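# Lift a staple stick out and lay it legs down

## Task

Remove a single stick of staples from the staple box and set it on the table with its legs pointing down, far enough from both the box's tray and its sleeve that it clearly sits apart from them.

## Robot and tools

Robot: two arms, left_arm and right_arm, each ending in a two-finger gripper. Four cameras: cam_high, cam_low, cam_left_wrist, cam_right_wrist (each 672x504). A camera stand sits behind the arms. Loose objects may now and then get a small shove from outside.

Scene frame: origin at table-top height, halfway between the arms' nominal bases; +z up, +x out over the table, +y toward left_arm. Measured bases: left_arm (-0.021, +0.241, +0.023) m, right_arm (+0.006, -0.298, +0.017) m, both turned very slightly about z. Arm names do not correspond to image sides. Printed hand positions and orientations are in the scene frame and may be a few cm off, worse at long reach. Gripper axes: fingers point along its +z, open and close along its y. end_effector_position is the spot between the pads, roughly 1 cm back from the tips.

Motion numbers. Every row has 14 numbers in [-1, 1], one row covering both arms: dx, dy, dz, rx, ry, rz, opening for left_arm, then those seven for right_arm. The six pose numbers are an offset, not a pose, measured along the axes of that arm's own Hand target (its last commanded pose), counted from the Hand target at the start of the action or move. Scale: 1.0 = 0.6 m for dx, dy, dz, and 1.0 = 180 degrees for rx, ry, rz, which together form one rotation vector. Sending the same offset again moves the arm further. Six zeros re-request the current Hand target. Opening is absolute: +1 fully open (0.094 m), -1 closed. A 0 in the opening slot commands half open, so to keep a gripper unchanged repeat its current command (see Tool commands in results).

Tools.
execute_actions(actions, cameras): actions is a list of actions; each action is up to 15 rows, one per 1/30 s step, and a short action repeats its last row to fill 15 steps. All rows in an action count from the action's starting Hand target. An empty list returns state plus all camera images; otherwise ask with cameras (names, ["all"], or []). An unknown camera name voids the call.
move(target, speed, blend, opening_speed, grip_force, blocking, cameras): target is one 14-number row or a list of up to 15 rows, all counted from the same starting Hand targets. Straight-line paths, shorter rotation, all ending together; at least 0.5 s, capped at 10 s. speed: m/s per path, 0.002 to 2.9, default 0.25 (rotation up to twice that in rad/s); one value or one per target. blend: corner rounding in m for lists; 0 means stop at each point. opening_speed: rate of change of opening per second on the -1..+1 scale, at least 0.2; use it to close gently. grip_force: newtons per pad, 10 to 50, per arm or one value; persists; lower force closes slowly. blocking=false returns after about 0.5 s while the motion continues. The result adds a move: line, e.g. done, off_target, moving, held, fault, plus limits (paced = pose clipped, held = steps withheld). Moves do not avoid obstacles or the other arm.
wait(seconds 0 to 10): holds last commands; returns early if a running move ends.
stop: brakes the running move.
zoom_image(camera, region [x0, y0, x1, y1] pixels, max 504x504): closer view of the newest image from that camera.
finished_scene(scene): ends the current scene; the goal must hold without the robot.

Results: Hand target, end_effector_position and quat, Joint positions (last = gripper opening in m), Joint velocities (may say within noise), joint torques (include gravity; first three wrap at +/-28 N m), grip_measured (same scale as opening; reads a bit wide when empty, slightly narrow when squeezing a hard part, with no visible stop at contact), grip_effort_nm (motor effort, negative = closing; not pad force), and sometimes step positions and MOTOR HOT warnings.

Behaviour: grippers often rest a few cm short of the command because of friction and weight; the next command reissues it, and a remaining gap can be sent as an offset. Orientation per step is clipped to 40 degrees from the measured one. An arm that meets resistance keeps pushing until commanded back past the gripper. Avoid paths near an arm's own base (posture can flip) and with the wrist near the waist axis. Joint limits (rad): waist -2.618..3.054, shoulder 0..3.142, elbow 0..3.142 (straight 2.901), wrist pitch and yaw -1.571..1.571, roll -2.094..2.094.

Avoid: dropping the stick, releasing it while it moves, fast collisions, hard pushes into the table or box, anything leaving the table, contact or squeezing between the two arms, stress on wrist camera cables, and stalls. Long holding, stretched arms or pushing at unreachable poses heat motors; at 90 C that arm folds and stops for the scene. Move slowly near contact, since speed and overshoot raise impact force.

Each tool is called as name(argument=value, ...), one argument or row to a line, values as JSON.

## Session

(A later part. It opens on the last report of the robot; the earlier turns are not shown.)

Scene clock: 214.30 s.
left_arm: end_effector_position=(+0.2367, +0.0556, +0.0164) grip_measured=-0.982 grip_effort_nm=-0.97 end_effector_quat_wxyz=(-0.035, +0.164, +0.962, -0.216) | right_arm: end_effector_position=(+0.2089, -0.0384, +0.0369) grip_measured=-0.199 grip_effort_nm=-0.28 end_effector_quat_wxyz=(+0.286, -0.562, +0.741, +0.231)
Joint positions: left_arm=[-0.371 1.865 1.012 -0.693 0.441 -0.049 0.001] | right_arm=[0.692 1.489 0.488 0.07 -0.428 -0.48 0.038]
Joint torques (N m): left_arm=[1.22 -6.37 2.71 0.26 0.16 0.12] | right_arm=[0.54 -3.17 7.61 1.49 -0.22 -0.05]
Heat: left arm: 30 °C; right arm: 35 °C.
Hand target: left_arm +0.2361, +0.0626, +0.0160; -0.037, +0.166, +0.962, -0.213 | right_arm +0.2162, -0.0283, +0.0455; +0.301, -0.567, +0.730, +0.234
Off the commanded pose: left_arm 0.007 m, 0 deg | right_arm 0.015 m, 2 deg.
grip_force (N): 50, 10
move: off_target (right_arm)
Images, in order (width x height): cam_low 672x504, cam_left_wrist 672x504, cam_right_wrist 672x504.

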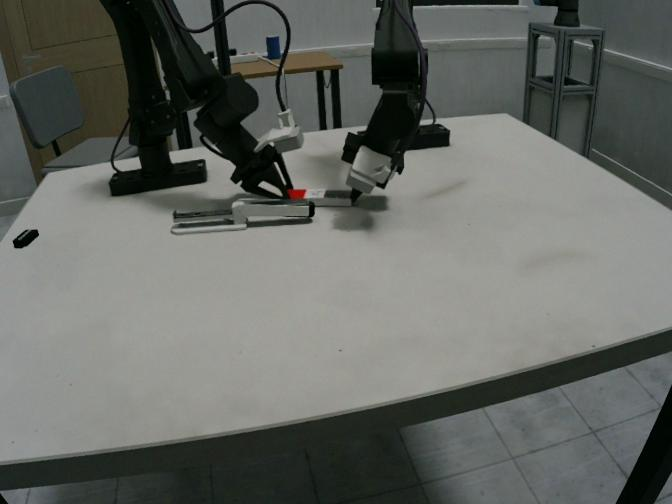

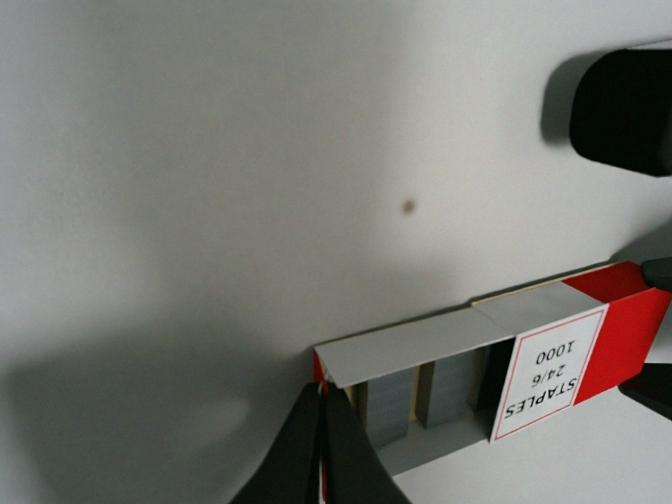

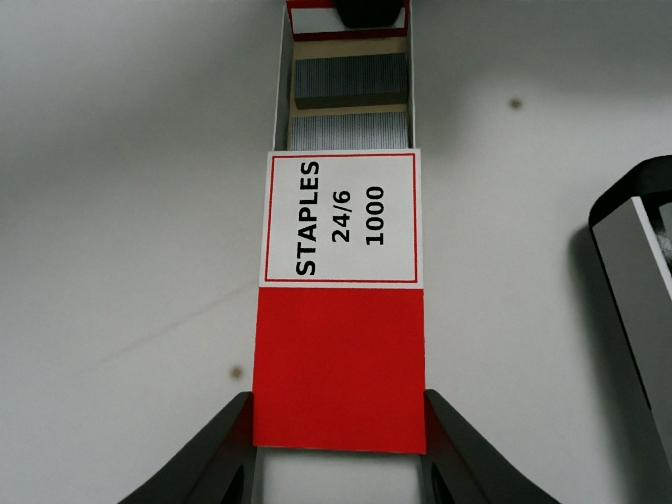

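move(
  target=[
    [0,0,0,0,0,0,-0.87,0,0,0,0,0,0,-0.25],
    [0,0.006,-0.05,0,0,0,-0.87,0,0,0,0,0,0,-0.25],
    [-0.011,-0.0635,-0.055,-0.072,0,0,-0.62,0,0,0,0,0,0,-0.25],
  ],
  speed=0.05,
  blend=[0,0.005,0],
  cameras=["all"],
)

zoom_image(
  camera="cam_left_wrist",
  region=[250, 240, 500, 450],
)

zoom_image(
  camera="cam_low",
  region=[250, 110, 390, 220],
)

Scene clock: 228.87 s.
left_arm: end_effector_position=(+0.2252, +0.0475, +0.0432) grip_measured=-0.622 grip_effort_nm=0.10 end_effector_quat_wxyz=(-0.044, +0.167, +0.980, -0.096) | right_arm: end_effector_position=(+0.2065, -0.0366, +0.0369) grip_measured=-0.199 grip_effort_nm=-0.28 end_effector_quat_wxyz=(+0.285, -0.566, +0.738, +0.232)
Joint positions: left_arm=[-0.537 1.823 1.141 -0.899 0.212 -0.21 0.018] | right_arm=[0.701 1.489 0.488 0.07 -0.428 -0.48 0.038]
Joint torques (N m): left_arm=[-0.77 -9.02 6.32 0.14 0 -0.12] | right_arm=[0.14 -3.15 7.61 1.49 -0.22 -0.05]
Heat: left arm: 31 °C; right arm: 35 °C.
Hand target: left_arm +0.2354, +0.0409, +0.0619; -0.018, +0.169, +0.980, -0.103 | right_arm +0.2162, -0.0283, +0.0455; +0.301, -0.567, +0.730, +0.234
Off the commanded pose: left_arm 0.022 m, 3 deg | right_arm 0.015 m, 2 deg.
grip_force (N): 50, 10
move: off_target (left_arm, right_arm); target 3's new opening was sent with left_arm's hand 0.022 m and 3 deg from that target

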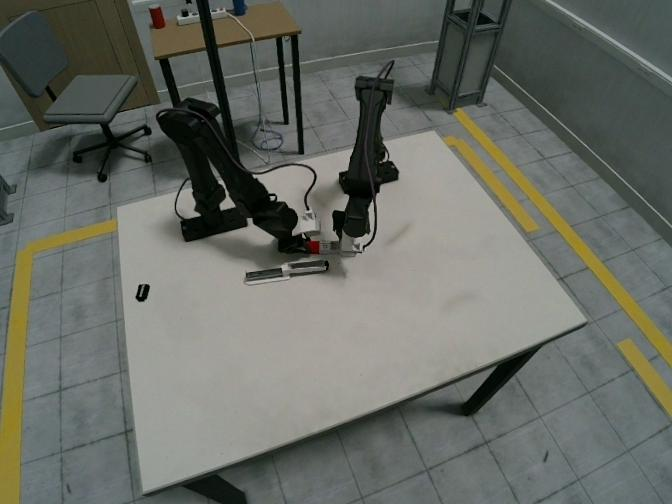

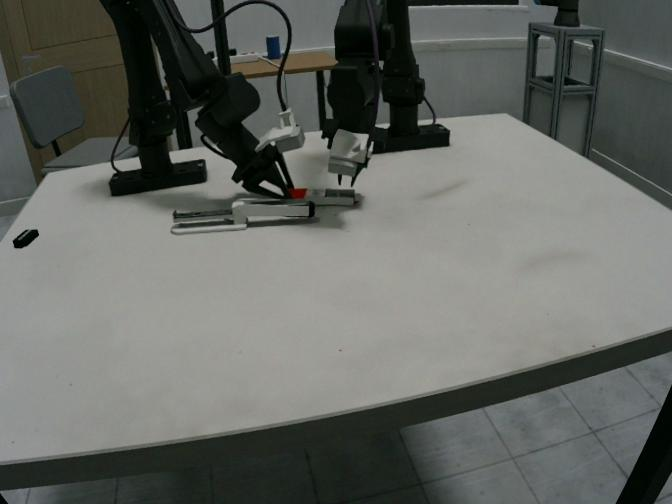

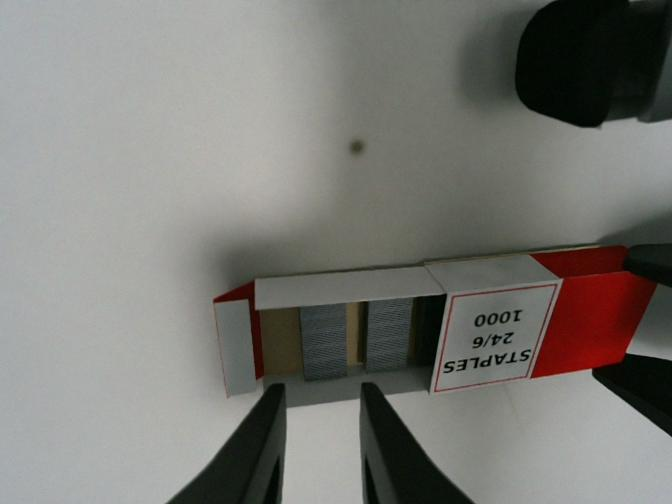

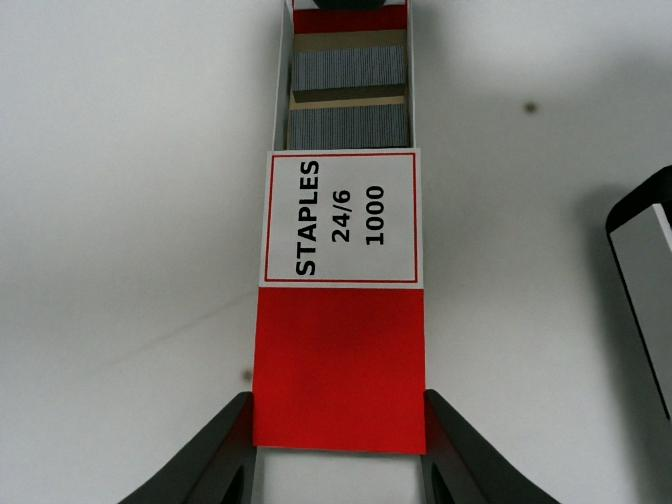

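Scaled by 2.016 from the camera's 672x504 image, which has a finer 960x720 frame.

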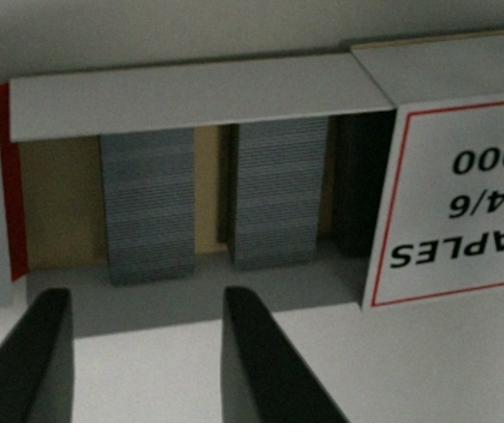

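Scaled by 3.600 from the camera's 672x504 image, which has a finer 960x720 frame.

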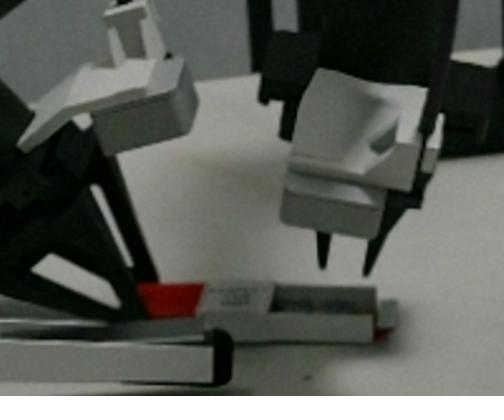

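move(
  target=[
    [0,0,0,0,0,0,-0.62,0,0,0,0,0,0,0.1],
    [0,0,0,0,0,0,-0.62,0.047,0,-0.165,0,0,0,0.1],
    [0.0227,0,0.0375,-0.064,0,-0.012,-0.6,0.047,0,-0.165,0,0,0,0.1],
  ],
  speed=0.08,
  cameras=["all"],
)

zoom_image(
  camera="cam_left_wrist",
  region=[220, 260, 470, 460],
)

Scene clock: 248.43 s.
left_arm: end_effector_position=(+0.2173, +0.0413, +0.0392) grip_measured=-0.602 grip_effort_nm=0.10 end_effector_quat_wxyz=(-0.012, +0.158, +0.987, -0.009) | right_arm: end_effector_position=(+0.2014, -0.1184, +0.0860) grip_measured=+0.098 grip_effort_nm=0.12 end_effector_quat_wxyz=(+0.298, -0.561, +0.742, +0.216)
Joint positions: left_arm=[-0.673 1.823 1.141 -0.899 0.028 -0.366 0.019] | right_arm=[0.381 1.107 0.488 -0.43 -0.571 -0.774 0.052]
Joint torques (N m): left_arm=[-0.79 -6.12 3.77 0.37 -0.09 -0.15] | right_arm=[-0.5 -3.86 7.01 0.75 -0.76 -0.18]
Heat: left arm: 32 °C; right arm: 35 °C.
Hand target: left_arm +0.2211, +0.0411, +0.0399; -0.003, +0.151, +0.989, -0.004 | right_arm +0.1941, -0.1153, +0.0958; +0.301, -0.567, +0.730, +0.234
Off the commanded pose: left_arm 0.004 m, 1 deg | right_arm 0.013 m, 3 deg.
grip_force (N): 50, 10
move: off_target (right_arm)

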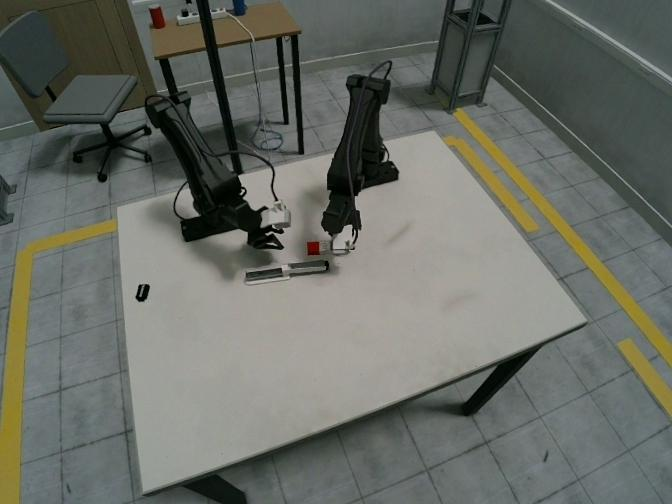

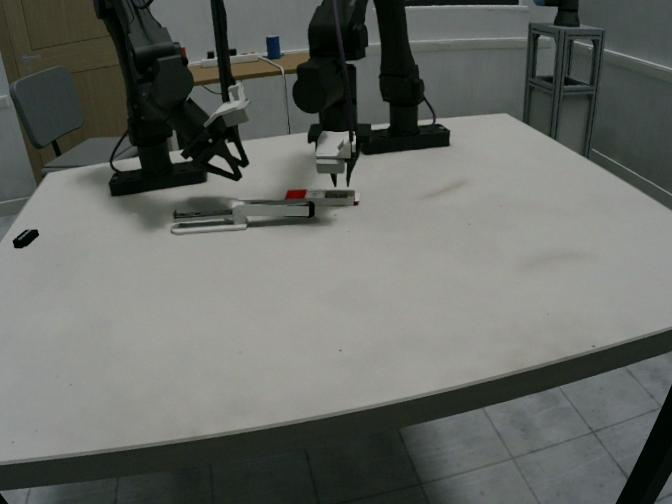

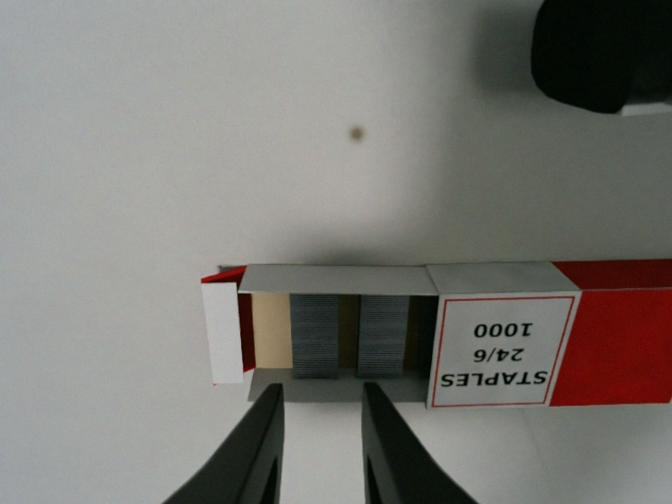

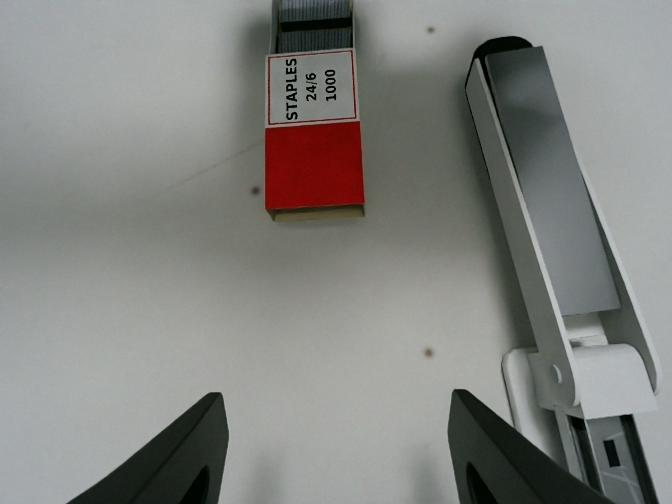

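Scaled by 2.016 from the camera's 672x504 image, which has a finer 960x720 frame.

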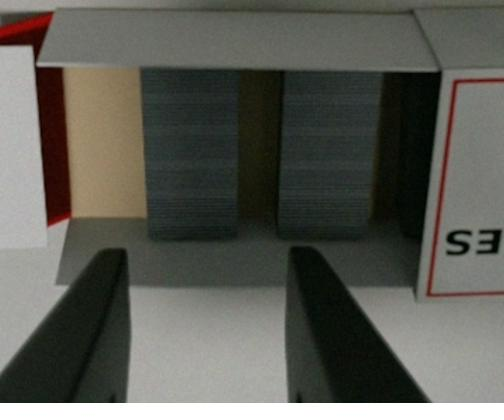

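move(
  target=[0.003,0.005,0.019,0,0,0,-0.66,0,0,0,0,0,0,0.1],
  speed=0.06,
  cameras=["cam_left_wrist"],
)

zoom_image(
  camera="cam_left_wrist",
  region=[220, 280, 470, 480],
)

Scene clock: 253.73 s.
left_arm: end_effector_position=(+0.2136, +0.0443, +0.0317) grip_measured=-0.658 grip_effort_nm=-0.14 end_effector_quat_wxyz=(-0.016, +0.158, +0.987, -0.007) | right_arm: end_effector_position=(+0.2014, -0.1184, +0.0860) grip_measured=+0.098 grip_effort_nm=0.12 end_effector_quat_wxyz=(+0.298, -0.561, +0.742, +0.216)
Joint positions: left_arm=[-0.673 1.828 1.113 -0.876 0.028 -0.366 0.016] | right_arm=[0.381 1.107 0.488 -0.43 -0.571 -0.774 0.052]
Joint torques (N m): left_arm=[-0.21 -5.6 2.88 0.62 -0.1 -0.08] | right_arm=[-0.49 -3.88 6.98 0.75 -0.76 -0.18]
Heat: left arm: 32 °C; right arm: 35 °C.
Hand target: left_arm +0.2202, +0.0444, +0.0285; -0.003, +0.151, +0.989, -0.004 | right_arm +0.1941, -0.1153, +0.0958; +0.301, -0.567, +0.730, +0.234
Off the commanded pose: left_arm 0.007 m, 2 deg | right_arm 0.013 m, 3 deg.
grip_force (N): 50, 10
move: off_target (right_arm)
Images, in order (width x height): cam_left_wrist 672x504.

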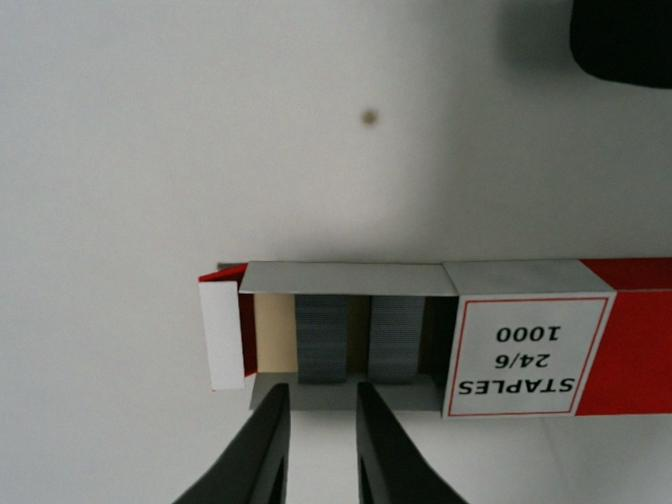

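Scaled by 2.016 from the camera's 672x504 image, which has a finer 960x720 frame.

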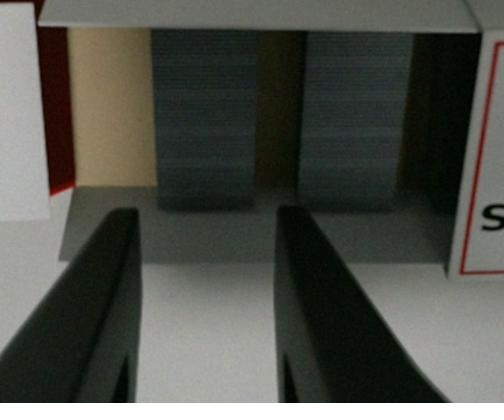

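move(
  target=[0,0.0008,0.0265,0,0,0,-0.66,0,0,0,0,0,0,0.1],
  speed=0.04,
  cameras=["cam_left_wrist"],
)

zoom_image(
  camera="cam_left_wrist",
  region=[220, 300, 470, 500],
)

Scene clock: 258.80 s.
left_arm: end_effector_position=(+0.2134, +0.0445, +0.0156) grip_measured=-0.658 grip_effort_nm=-0.14 end_effector_quat_wxyz=(-0.016, +0.158, +0.987, -0.007) | right_arm: end_effector_position=(+0.2014, -0.1184, +0.0860) grip_measured=+0.098 grip_effort_nm=0.12 end_effector_quat_wxyz=(+0.298, -0.561, +0.742, +0.216)
Joint positions: left_arm=[-0.673 1.859 1.081 -0.815 0.028 -0.366 0.016] | right_arm=[0.381 1.107 0.488 -0.43 -0.571 -0.774 0.052]
Joint torques (N m): left_arm=[0.01 -5.72 2.8 0.61 -0.09 -0.06] | right_arm=[-0.49 -3.88 6.99 0.75 -0.76 -0.17]
Heat: left arm: 31 °C; right arm: 35 °C.
Hand target: left_arm +0.2202, +0.0448, +0.0126; -0.003, +0.151, +0.989, -0.004 | right_arm +0.1941, -0.1153, +0.0958; +0.301, -0.567, +0.730, +0.234
Off the commanded pose: left_arm 0.007 m, 2 deg | right_arm 0.013 m, 3 deg.
grip_force (N): 50, 10
move: off_target (right_arm)
Images, in order (width x height): cam_left_wrist 672x504.

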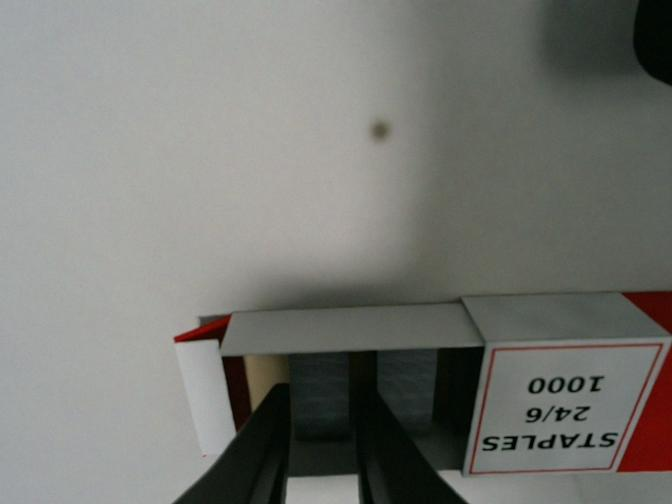

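Scaled by 2.016 from the camera's 672x504 image, which has a finer 960x720 frame.

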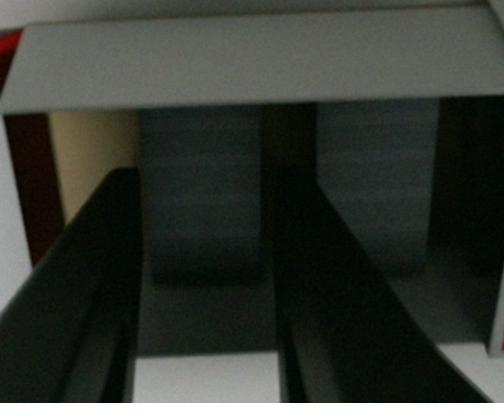

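Good. Grip and lift.

move(
  target=[0,0,0,0,0,0,-0.8,0,0,0,0,0,0,0.1],
  speed=0.04,
  grip_force=[15,50],
  opening_speed=0.2,
)

move(
  target=[0,0,-0.1,0,0,0,-0.8,0,0,0,0,0,0,0.1],
  speed=0.04,
  cameras=["all"],
)

zoom_image(
  camera="cam_left_wrist",
  region=[190, 230, 500, 500],
)

zoom_image(
  camera="cam_low",
  region=[280, 110, 400, 220],
)

Scene clock: 263.40 s.
left_arm: end_effector_position=(+0.2134, +0.0445, +0.0156) grip_measured=-0.723 grip_effort_nm=-0.41 end_effector_quat_wxyz=(-0.016, +0.158, +0.987, -0.007) | right_arm: end_effector_position=(+0.2014, -0.1184, +0.0860) grip_measured=+0.098 grip_effort_nm=0.12 end_effector_quat_wxyz=(+0.298, -0.561, +0.742, +0.216)
Joint positions: left_arm=[-0.673 1.859 1.081 -0.815 0.028 -0.366 0.013] | right_arm=[0.381 1.107 0.488 -0.43 -0.571 -0.774 0.052]
Joint torques (N m): left_arm=[-0.08 -5.71 2.8 0.64 -0.11 -0.09] | right_arm=[-0.49 -3.86 6.98 0.75 -0.75 -0.18]
Heat: left arm: 31 °C; right arm: 35 °C.
Hand target: left_arm +0.2202, +0.0448, +0.0126; -0.003, +0.151, +0.989, -0.004 | right_arm +0.1941, -0.1153, +0.0958; +0.301, -0.567, +0.730, +0.234
Off the commanded pose: left_arm 0.007 m, 2 deg | right_arm 0.013 m, 3 deg.
grip_force (N): 15, 50
move: off_target (right_arm)

Scene clock: 265.87 s.
left_arm: end_effector_position=(+0.2078, +0.0490, +0.0524) grip_measured=-0.723 grip_effort_nm=-0.40 end_effector_quat_wxyz=(-0.034, +0.158, +0.987, +0.004) | right_arm: end_effector_position=(+0.2014, -0.1184, +0.0860) grip_measured=+0.098 grip_effort_nm=0.13 end_effector_quat_wxyz=(+0.298, -0.561, +0.742, +0.216)
Joint positions: left_arm=[-0.673 1.806 1.175 -1.002 0.028 -0.366 0.013] | right_arm=[0.381 1.107 0.488 -0.43 -0.571 -0.774 0.052]
Joint torques (N m): left_arm=[0.2 -9.32 6.19 0.06 -0.07 -0.05] | right_arm=[-0.49 -3.86 6.98 0.75 -0.76 -0.17]
Heat: left arm: 31 °C; right arm: 35 °C.
Hand target: left_arm +0.2206, +0.0452, +0.0726; -0.003, +0.151, +0.989, -0.004 | right_arm +0.1941, -0.1153, +0.0958; +0.301, -0.567, +0.730, +0.234
Off the commanded pose: left_arm 0.024 m, 4 deg | right_arm 0.013 m, 3 deg.
grip_force (N): 15, 50
move: off_target (left_arm, right_arm)

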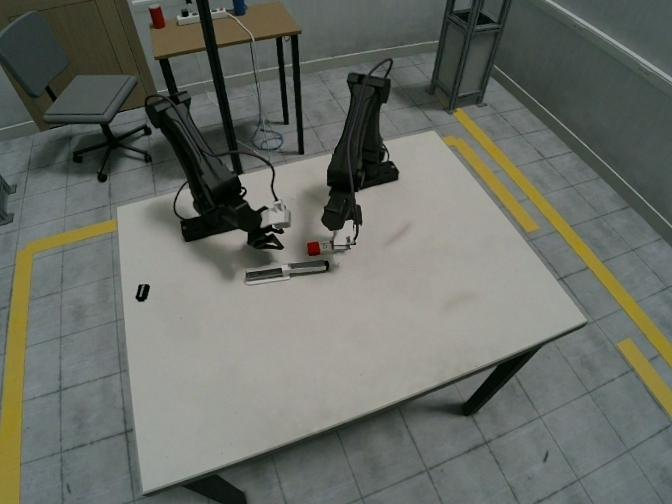

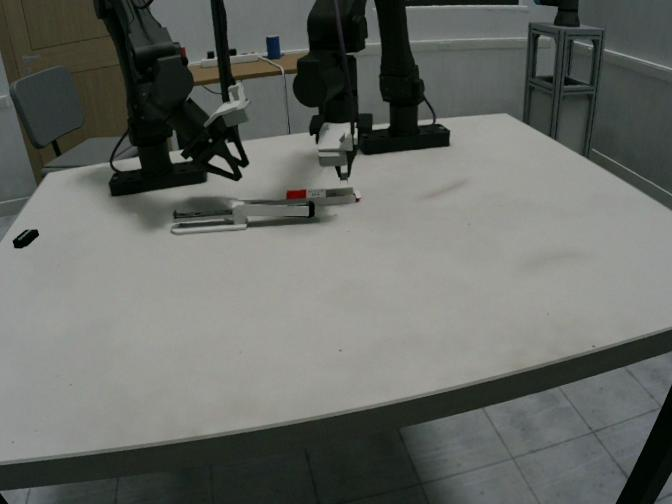

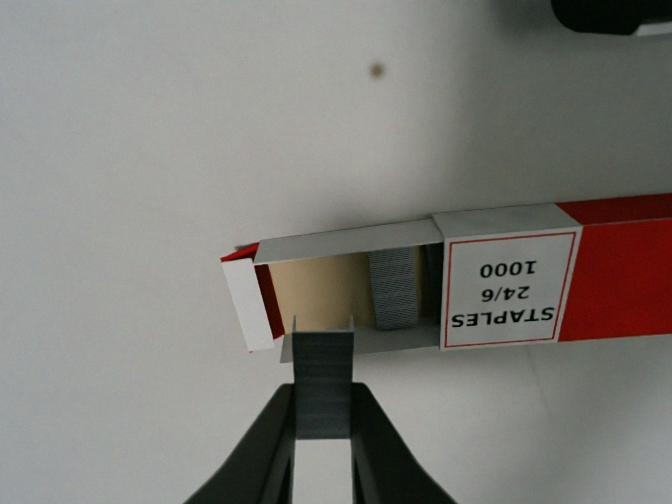

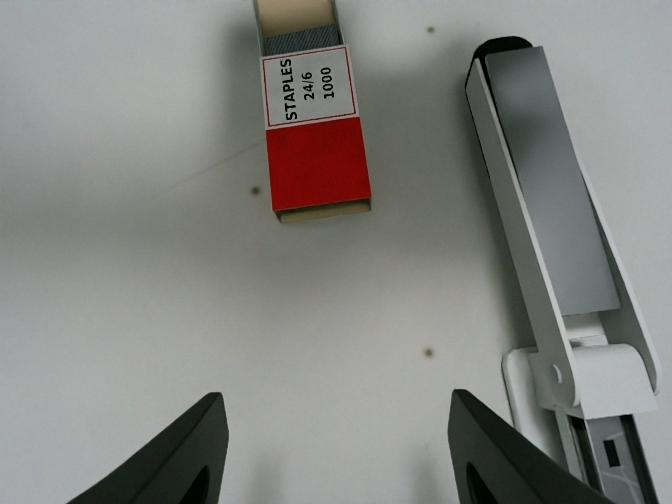

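Scaled by 1.626 from the camera's 672x504 image, which has a finer 960x720 frame.

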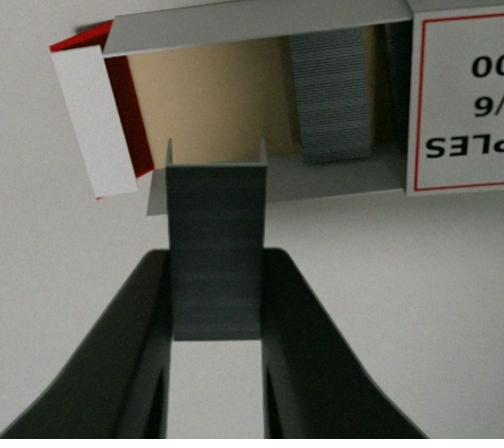

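Scaled by 4.200 from the camera's 672x504 image, which has a finer 960x720 frame.

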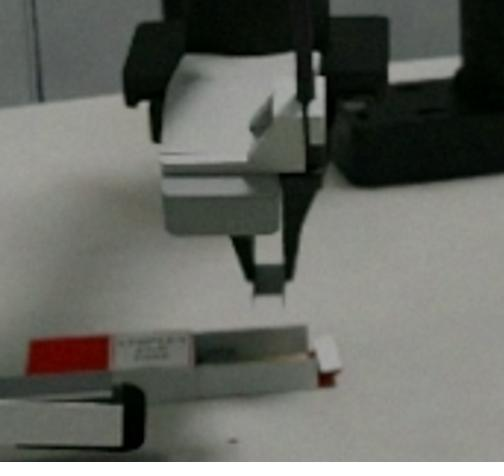

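move(
  target=[
    [-0.1295,0.311,0,0,0,0,-0.8,0,0,0,0,0,0,0.1],
    [-0.1295,0.311,0.080,0,0,0,-0.8,0,0,0,0,0,0,0.1],
  ],
  speed=[0.15,0.08],
  blend=[0.01,0],
  cameras=["cam_left_wrist","cam_low"],
)

move(
  target=[0,0,0.016,0,0,0,-0.8,0,0,0,0,0,0,0.1],
  speed=0.03,
  cameras=["cam_left_wrist","cam_low"],
)

zoom_image(
  camera="cam_left_wrist",
  region=[250, 280, 420, 460],
)

Scene clock: 273.57 s.
left_arm: end_effector_position=(+0.3445, +0.2020, +0.0250) grip_measured=-0.723 grip_effort_nm=-0.41 end_effector_quat_wxyz=(-0.014, +0.139, +0.990, -0.005) | right_arm: end_effector_position=(+0.2014, -0.1184, +0.0860) grip_measured=+0.098 grip_effort_nm=0.12 end_effector_quat_wxyz=(+0.298, -0.561, +0.742, +0.216)
Joint positions: left_arm=[-0.093 2.058 1.411 -0.953 0.009 0.175 0.013] | right_arm=[0.381 1.107 0.488 -0.43 -0.571 -0.774 0.052]
Joint torques (N m): left_arm=[-0.2 -7.76 3.22 0.61 -0.05 0.12] | right_arm=[-0.49 -3.86 6.99 0.75 -0.75 -0.18]
Heat: left arm: 32 °C; right arm: 35 °C.
Hand target: left_arm +0.3502, +0.1997, +0.0228; -0.003, +0.151, +0.989, -0.004 | right_arm +0.1941, -0.1153, +0.0958; +0.301, -0.567, +0.730, +0.234
Off the commanded pose: left_arm 0.007 m, 2 deg | right_arm 0.013 m, 3 deg.
grip_force (N): 15, 50
move: off_target (right_arm)
Images, in order (width x height): cam_low 672x504, cam_left_wrist 672x504.

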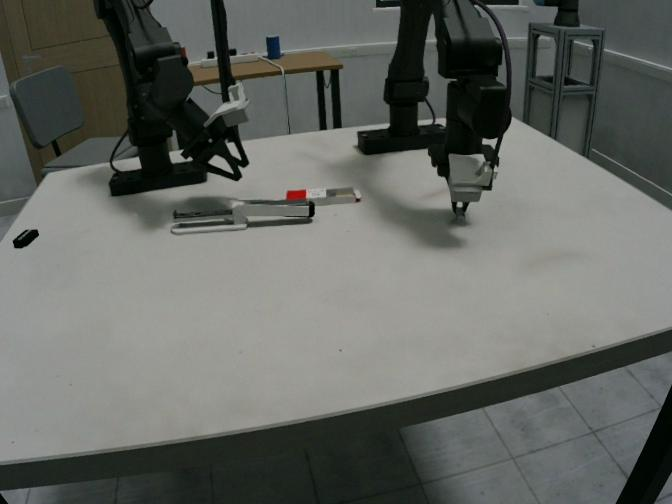

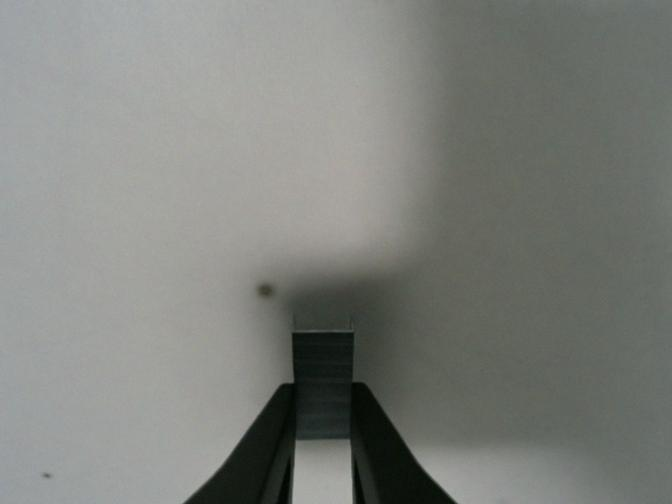

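Scene clock: 274.67 s.
left_arm: end_effector_position=(+0.3453, +0.2019, +0.0173) grip_measured=-0.723 grip_effort_nm=-0.41 end_effector_quat_wxyz=(-0.012, +0.139, +0.990, -0.005) | right_arm: end_effector_position=(+0.2014, -0.1184, +0.0860) grip_measured=+0.098 grip_effort_nm=0.13 end_effector_quat_wxyz=(+0.298, -0.561, +0.742, +0.216)
Joint positions: left_arm=[-0.093 2.069 1.394 -0.92 0.009 0.175 0.013] | right_arm=[0.381 1.107 0.488 -0.43 -0.571 -0.774 0.052]
Joint torques (N m): left_arm=[-0.17 -7.43 3.17 0.61 -0.02 0.09] | right_arm=[-0.49 -3.88 6.98 0.76 -0.75 -0.18]
Heat: left arm: 32 °C; right arm: 35 °C.
Hand target: left_arm +0.3501, +0.1997, +0.0132; -0.003, +0.151, +0.989, -0.004 | right_arm +0.1941, -0.1153, +0.0958; +0.301, -0.567, +0.730, +0.234
Off the commanded pose: left_arm 0.007 m, 2 deg | right_arm 0.013 m, 3 deg.
grip_force (N): 15, 50
move: off_target (right_arm)
Images, in order (width x height): cam_low 672x504, cam_left_wrist 672x504.

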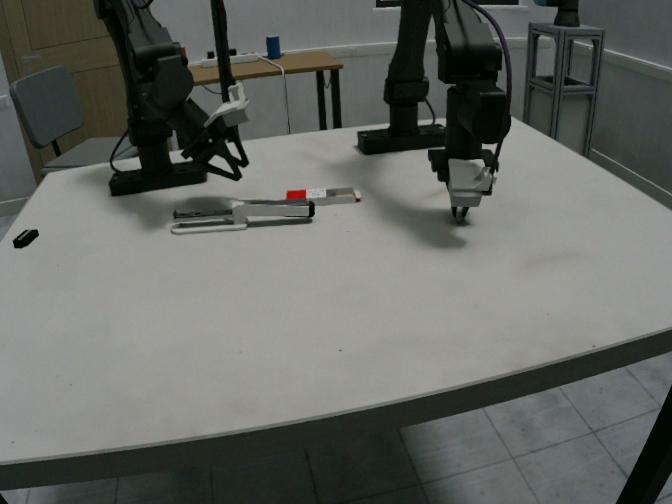

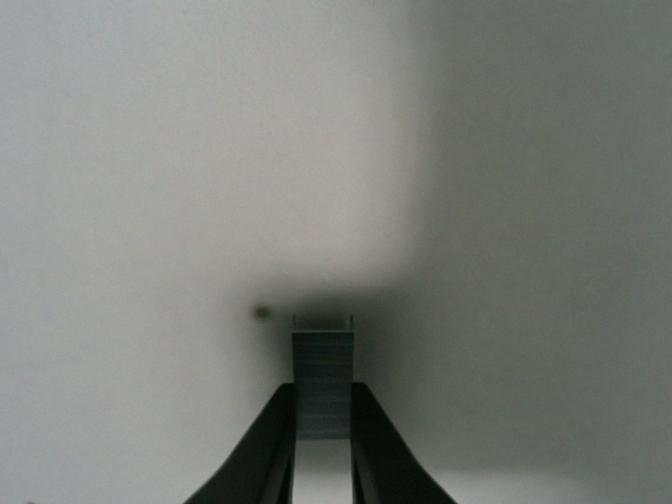

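Scaled by 2.800 from the camera's 672x504 image, which has a finer 960x720 frame.

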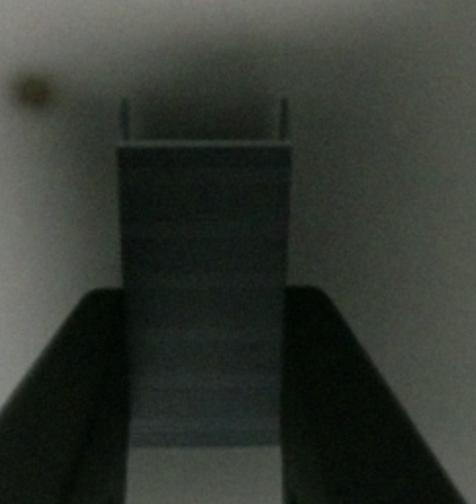

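move(
  target=[0,0,0.0055,0,0,0,-0.8,0,0,0,0,0,0,0.1],
  speed=0.02,
  cameras=["cam_left_wrist"],
)

zoom_image(
  camera="cam_left_wrist",
  region=[250, 280, 420, 460],
)

Scene clock: 277.67 s.
left_arm: end_effector_position=(+0.3461, +0.2019, +0.0156) grip_measured=-0.723 grip_effort_nm=-0.40 end_effector_quat_wxyz=(-0.010, +0.139, +0.990, -0.005) | right_arm: end_effector_position=(+0.2014, -0.1184, +0.0860) grip_measured=+0.098 grip_effort_nm=0.13 end_effector_quat_wxyz=(+0.298, -0.561, +0.742, +0.216)
Joint positions: left_arm=[-0.093 2.07 1.389 -0.91 0.009 0.175 0.013] | right_arm=[0.381 1.107 0.488 -0.43 -0.571 -0.774 0.052]
Joint torques (N m): left_arm=[-0.25 -7.2 3.02 0.63 -0.03 0.1] | right_arm=[-0.47 -3.85 6.98 0.75 -0.75 -0.17]
Heat: left arm: 31 °C; right arm: 35 °C.
Hand target: left_arm +0.3501, +0.1996, +0.0099; -0.003, +0.151, +0.989, -0.004 | right_arm +0.1941, -0.1153, +0.0958; +0.301, -0.567, +0.730, +0.234
Off the commanded pose: left_arm 0.007 m, 2 deg | right_arm 0.013 m, 3 deg.
grip_force (N): 15, 50
move: off_target (right_arm)
Images, in order (width x height): cam_left_wrist 672x504.

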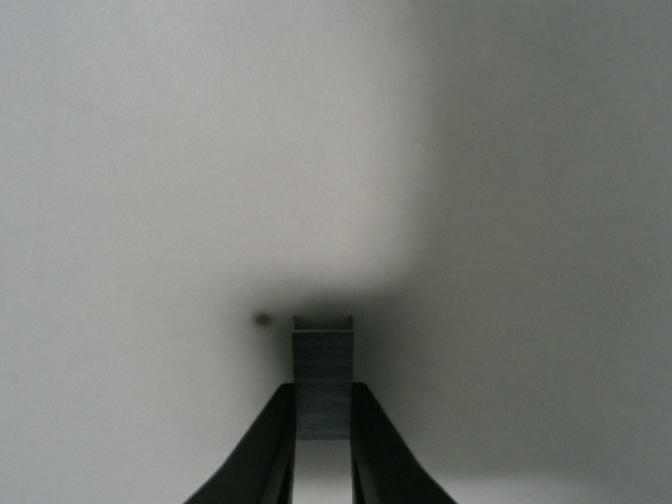

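Scaled by 2.800 from the camera's 672x504 image, which has a finer 960x720 frame.

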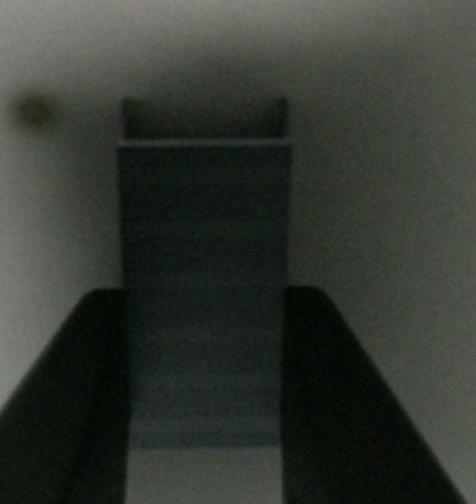

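move(
  target=[0,0,0.003,0,0,0,-0.8,0,0,0,0,0,0,0.1],
  speed=0.02,
  cameras=[],
)

move(
  target=[
    [0,0,-0.004,0,0,0,-0.5,0,0,0,0,0,0,0.1],
    [0,0,-0.12,0,0,0,-0.5,0,0,0,0,0,0,0.1],
  ],
  speed=[0.02,0.08],
  opening_speed=0.4,
  cameras=["all"],
)

zoom_image(
  camera="cam_low",
  region=[270, 160, 490, 240],
)

zoom_image(
  camera="cam_high",
  region=[280, 210, 440, 310],
)

Scene clock: 281.77 s.
left_arm: end_effector_position=(+0.3461, +0.2019, +0.0156) grip_measured=-0.723 grip_effort_nm=-0.40 end_effector_quat_wxyz=(-0.010, +0.139, +0.990, -0.005) | right_arm: end_effector_position=(+0.2014, -0.1184, +0.0860) grip_measured=+0.098 grip_effort_nm=0.12 end_effector_quat_wxyz=(+0.298, -0.561, +0.742, +0.216)
Joint positions: left_arm=[-0.093 2.07 1.389 -0.91 0.009 0.175 0.013] | right_arm=[0.381 1.107 0.488 -0.43 -0.571 -0.774 0.052]
Joint torques (N m): left_arm=[-0.31 -6.95 2.63 0.68 -0.05 0.11] | right_arm=[-0.49 -3.88 6.98 0.75 -0.76 -0.17]
Heat: left arm: 31 °C; right arm: 35 °C.
Hand target: left_arm +0.3501, +0.1996, +0.0081; -0.003, +0.151, +0.989, -0.004 | right_arm +0.1941, -0.1153, +0.0958; +0.301, -0.567, +0.730, +0.234
Off the commanded pose: left_arm 0.009 m, 2 deg | right_arm 0.013 m, 3 deg.
grip_force (N): 15, 50
move: off_target (right_arm)
No camera images: "cameras" was empty.

Scene clock: 285.03 s.
left_arm: end_effector_position=(+0.3393, +0.2026, +0.0561) grip_measured=-0.502 grip_effort_nm=0.10 end_effector_quat_wxyz=(-0.035, +0.139, +0.990, -0.006) | right_arm: end_effector_position=(+0.2014, -0.1184, +0.0860) grip_measured=+0.098 grip_effort_nm=0.13 end_effector_quat_wxyz=(+0.298, -0.561, +0.742, +0.216)
Joint positions: left_arm=[-0.093 2.037 1.507 -1.112 0.009 0.175 0.023] | right_arm=[0.381 1.107 0.488 -0.43 -0.571 -0.774 0.052]
Joint torques (N m): left_arm=[-0.13 -11.6 6.35 0.06 -0.04 0.1] | right_arm=[-0.47 -3.89 7.01 0.75 -0.76 -0.18]
Heat: left arm: 31 °C; right arm: 35 °C.
Hand target: left_arm +0.3505, +0.2001, +0.0801; -0.003, +0.151, +0.989, -0.004 | right_arm +0.1941, -0.1153, +0.0958; +0.301, -0.567, +0.730, +0.234
Off the commanded pose: left_arm 0.027 m, 4 deg | right_arm 0.013 m, 3 deg.
grip_force (N): 15, 50
move: off_target (left_arm, right_arm)

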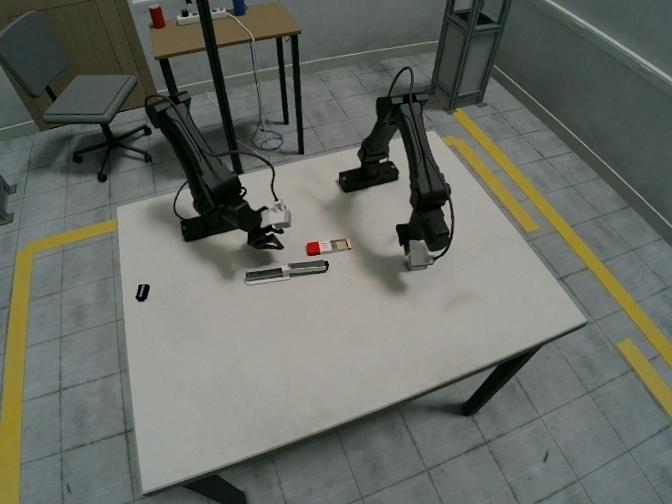

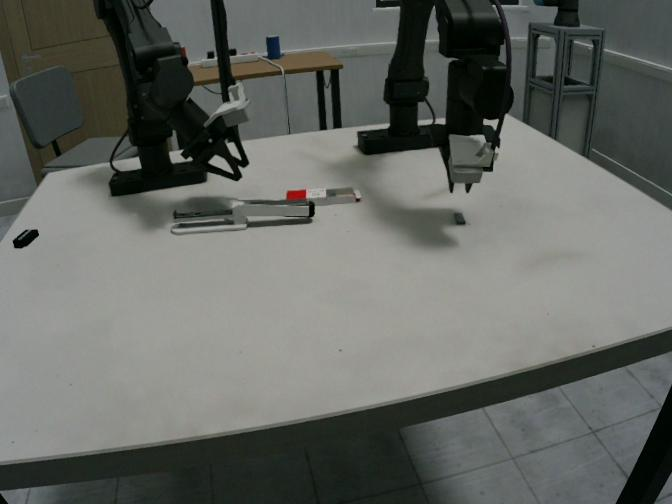

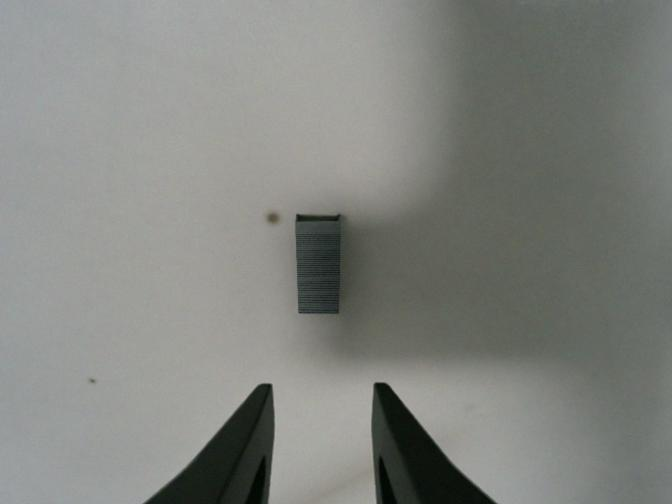

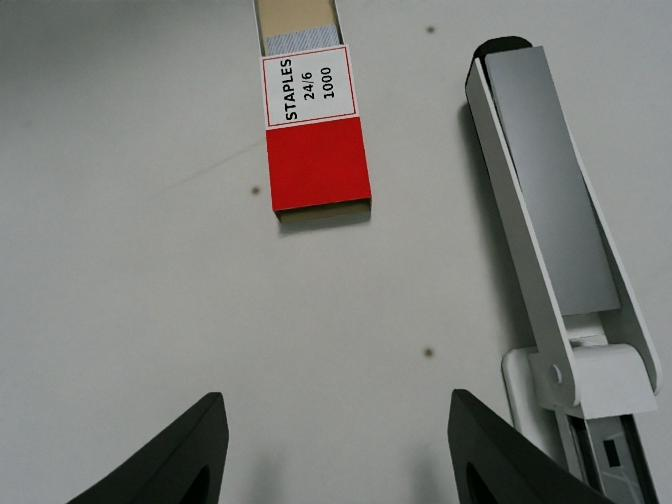

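Scaled by 2.291 from the camera's 672x504 image, which has a finer 960x720 frame.

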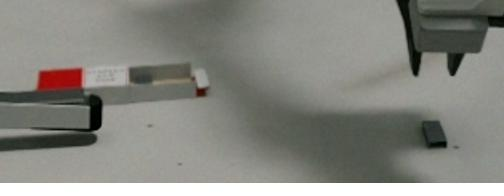

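Scaled by 3.150 from the camera's 672x504 image, which has a finer 960x720 frame.

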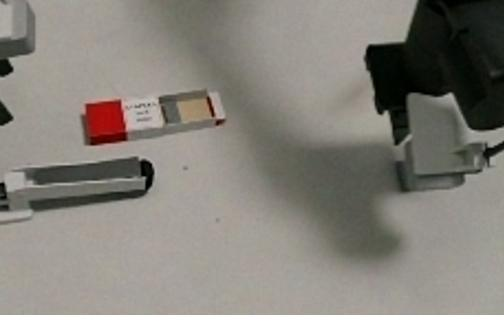

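finished_scene(
  scene=2,
)

The scene is finished: the task was done.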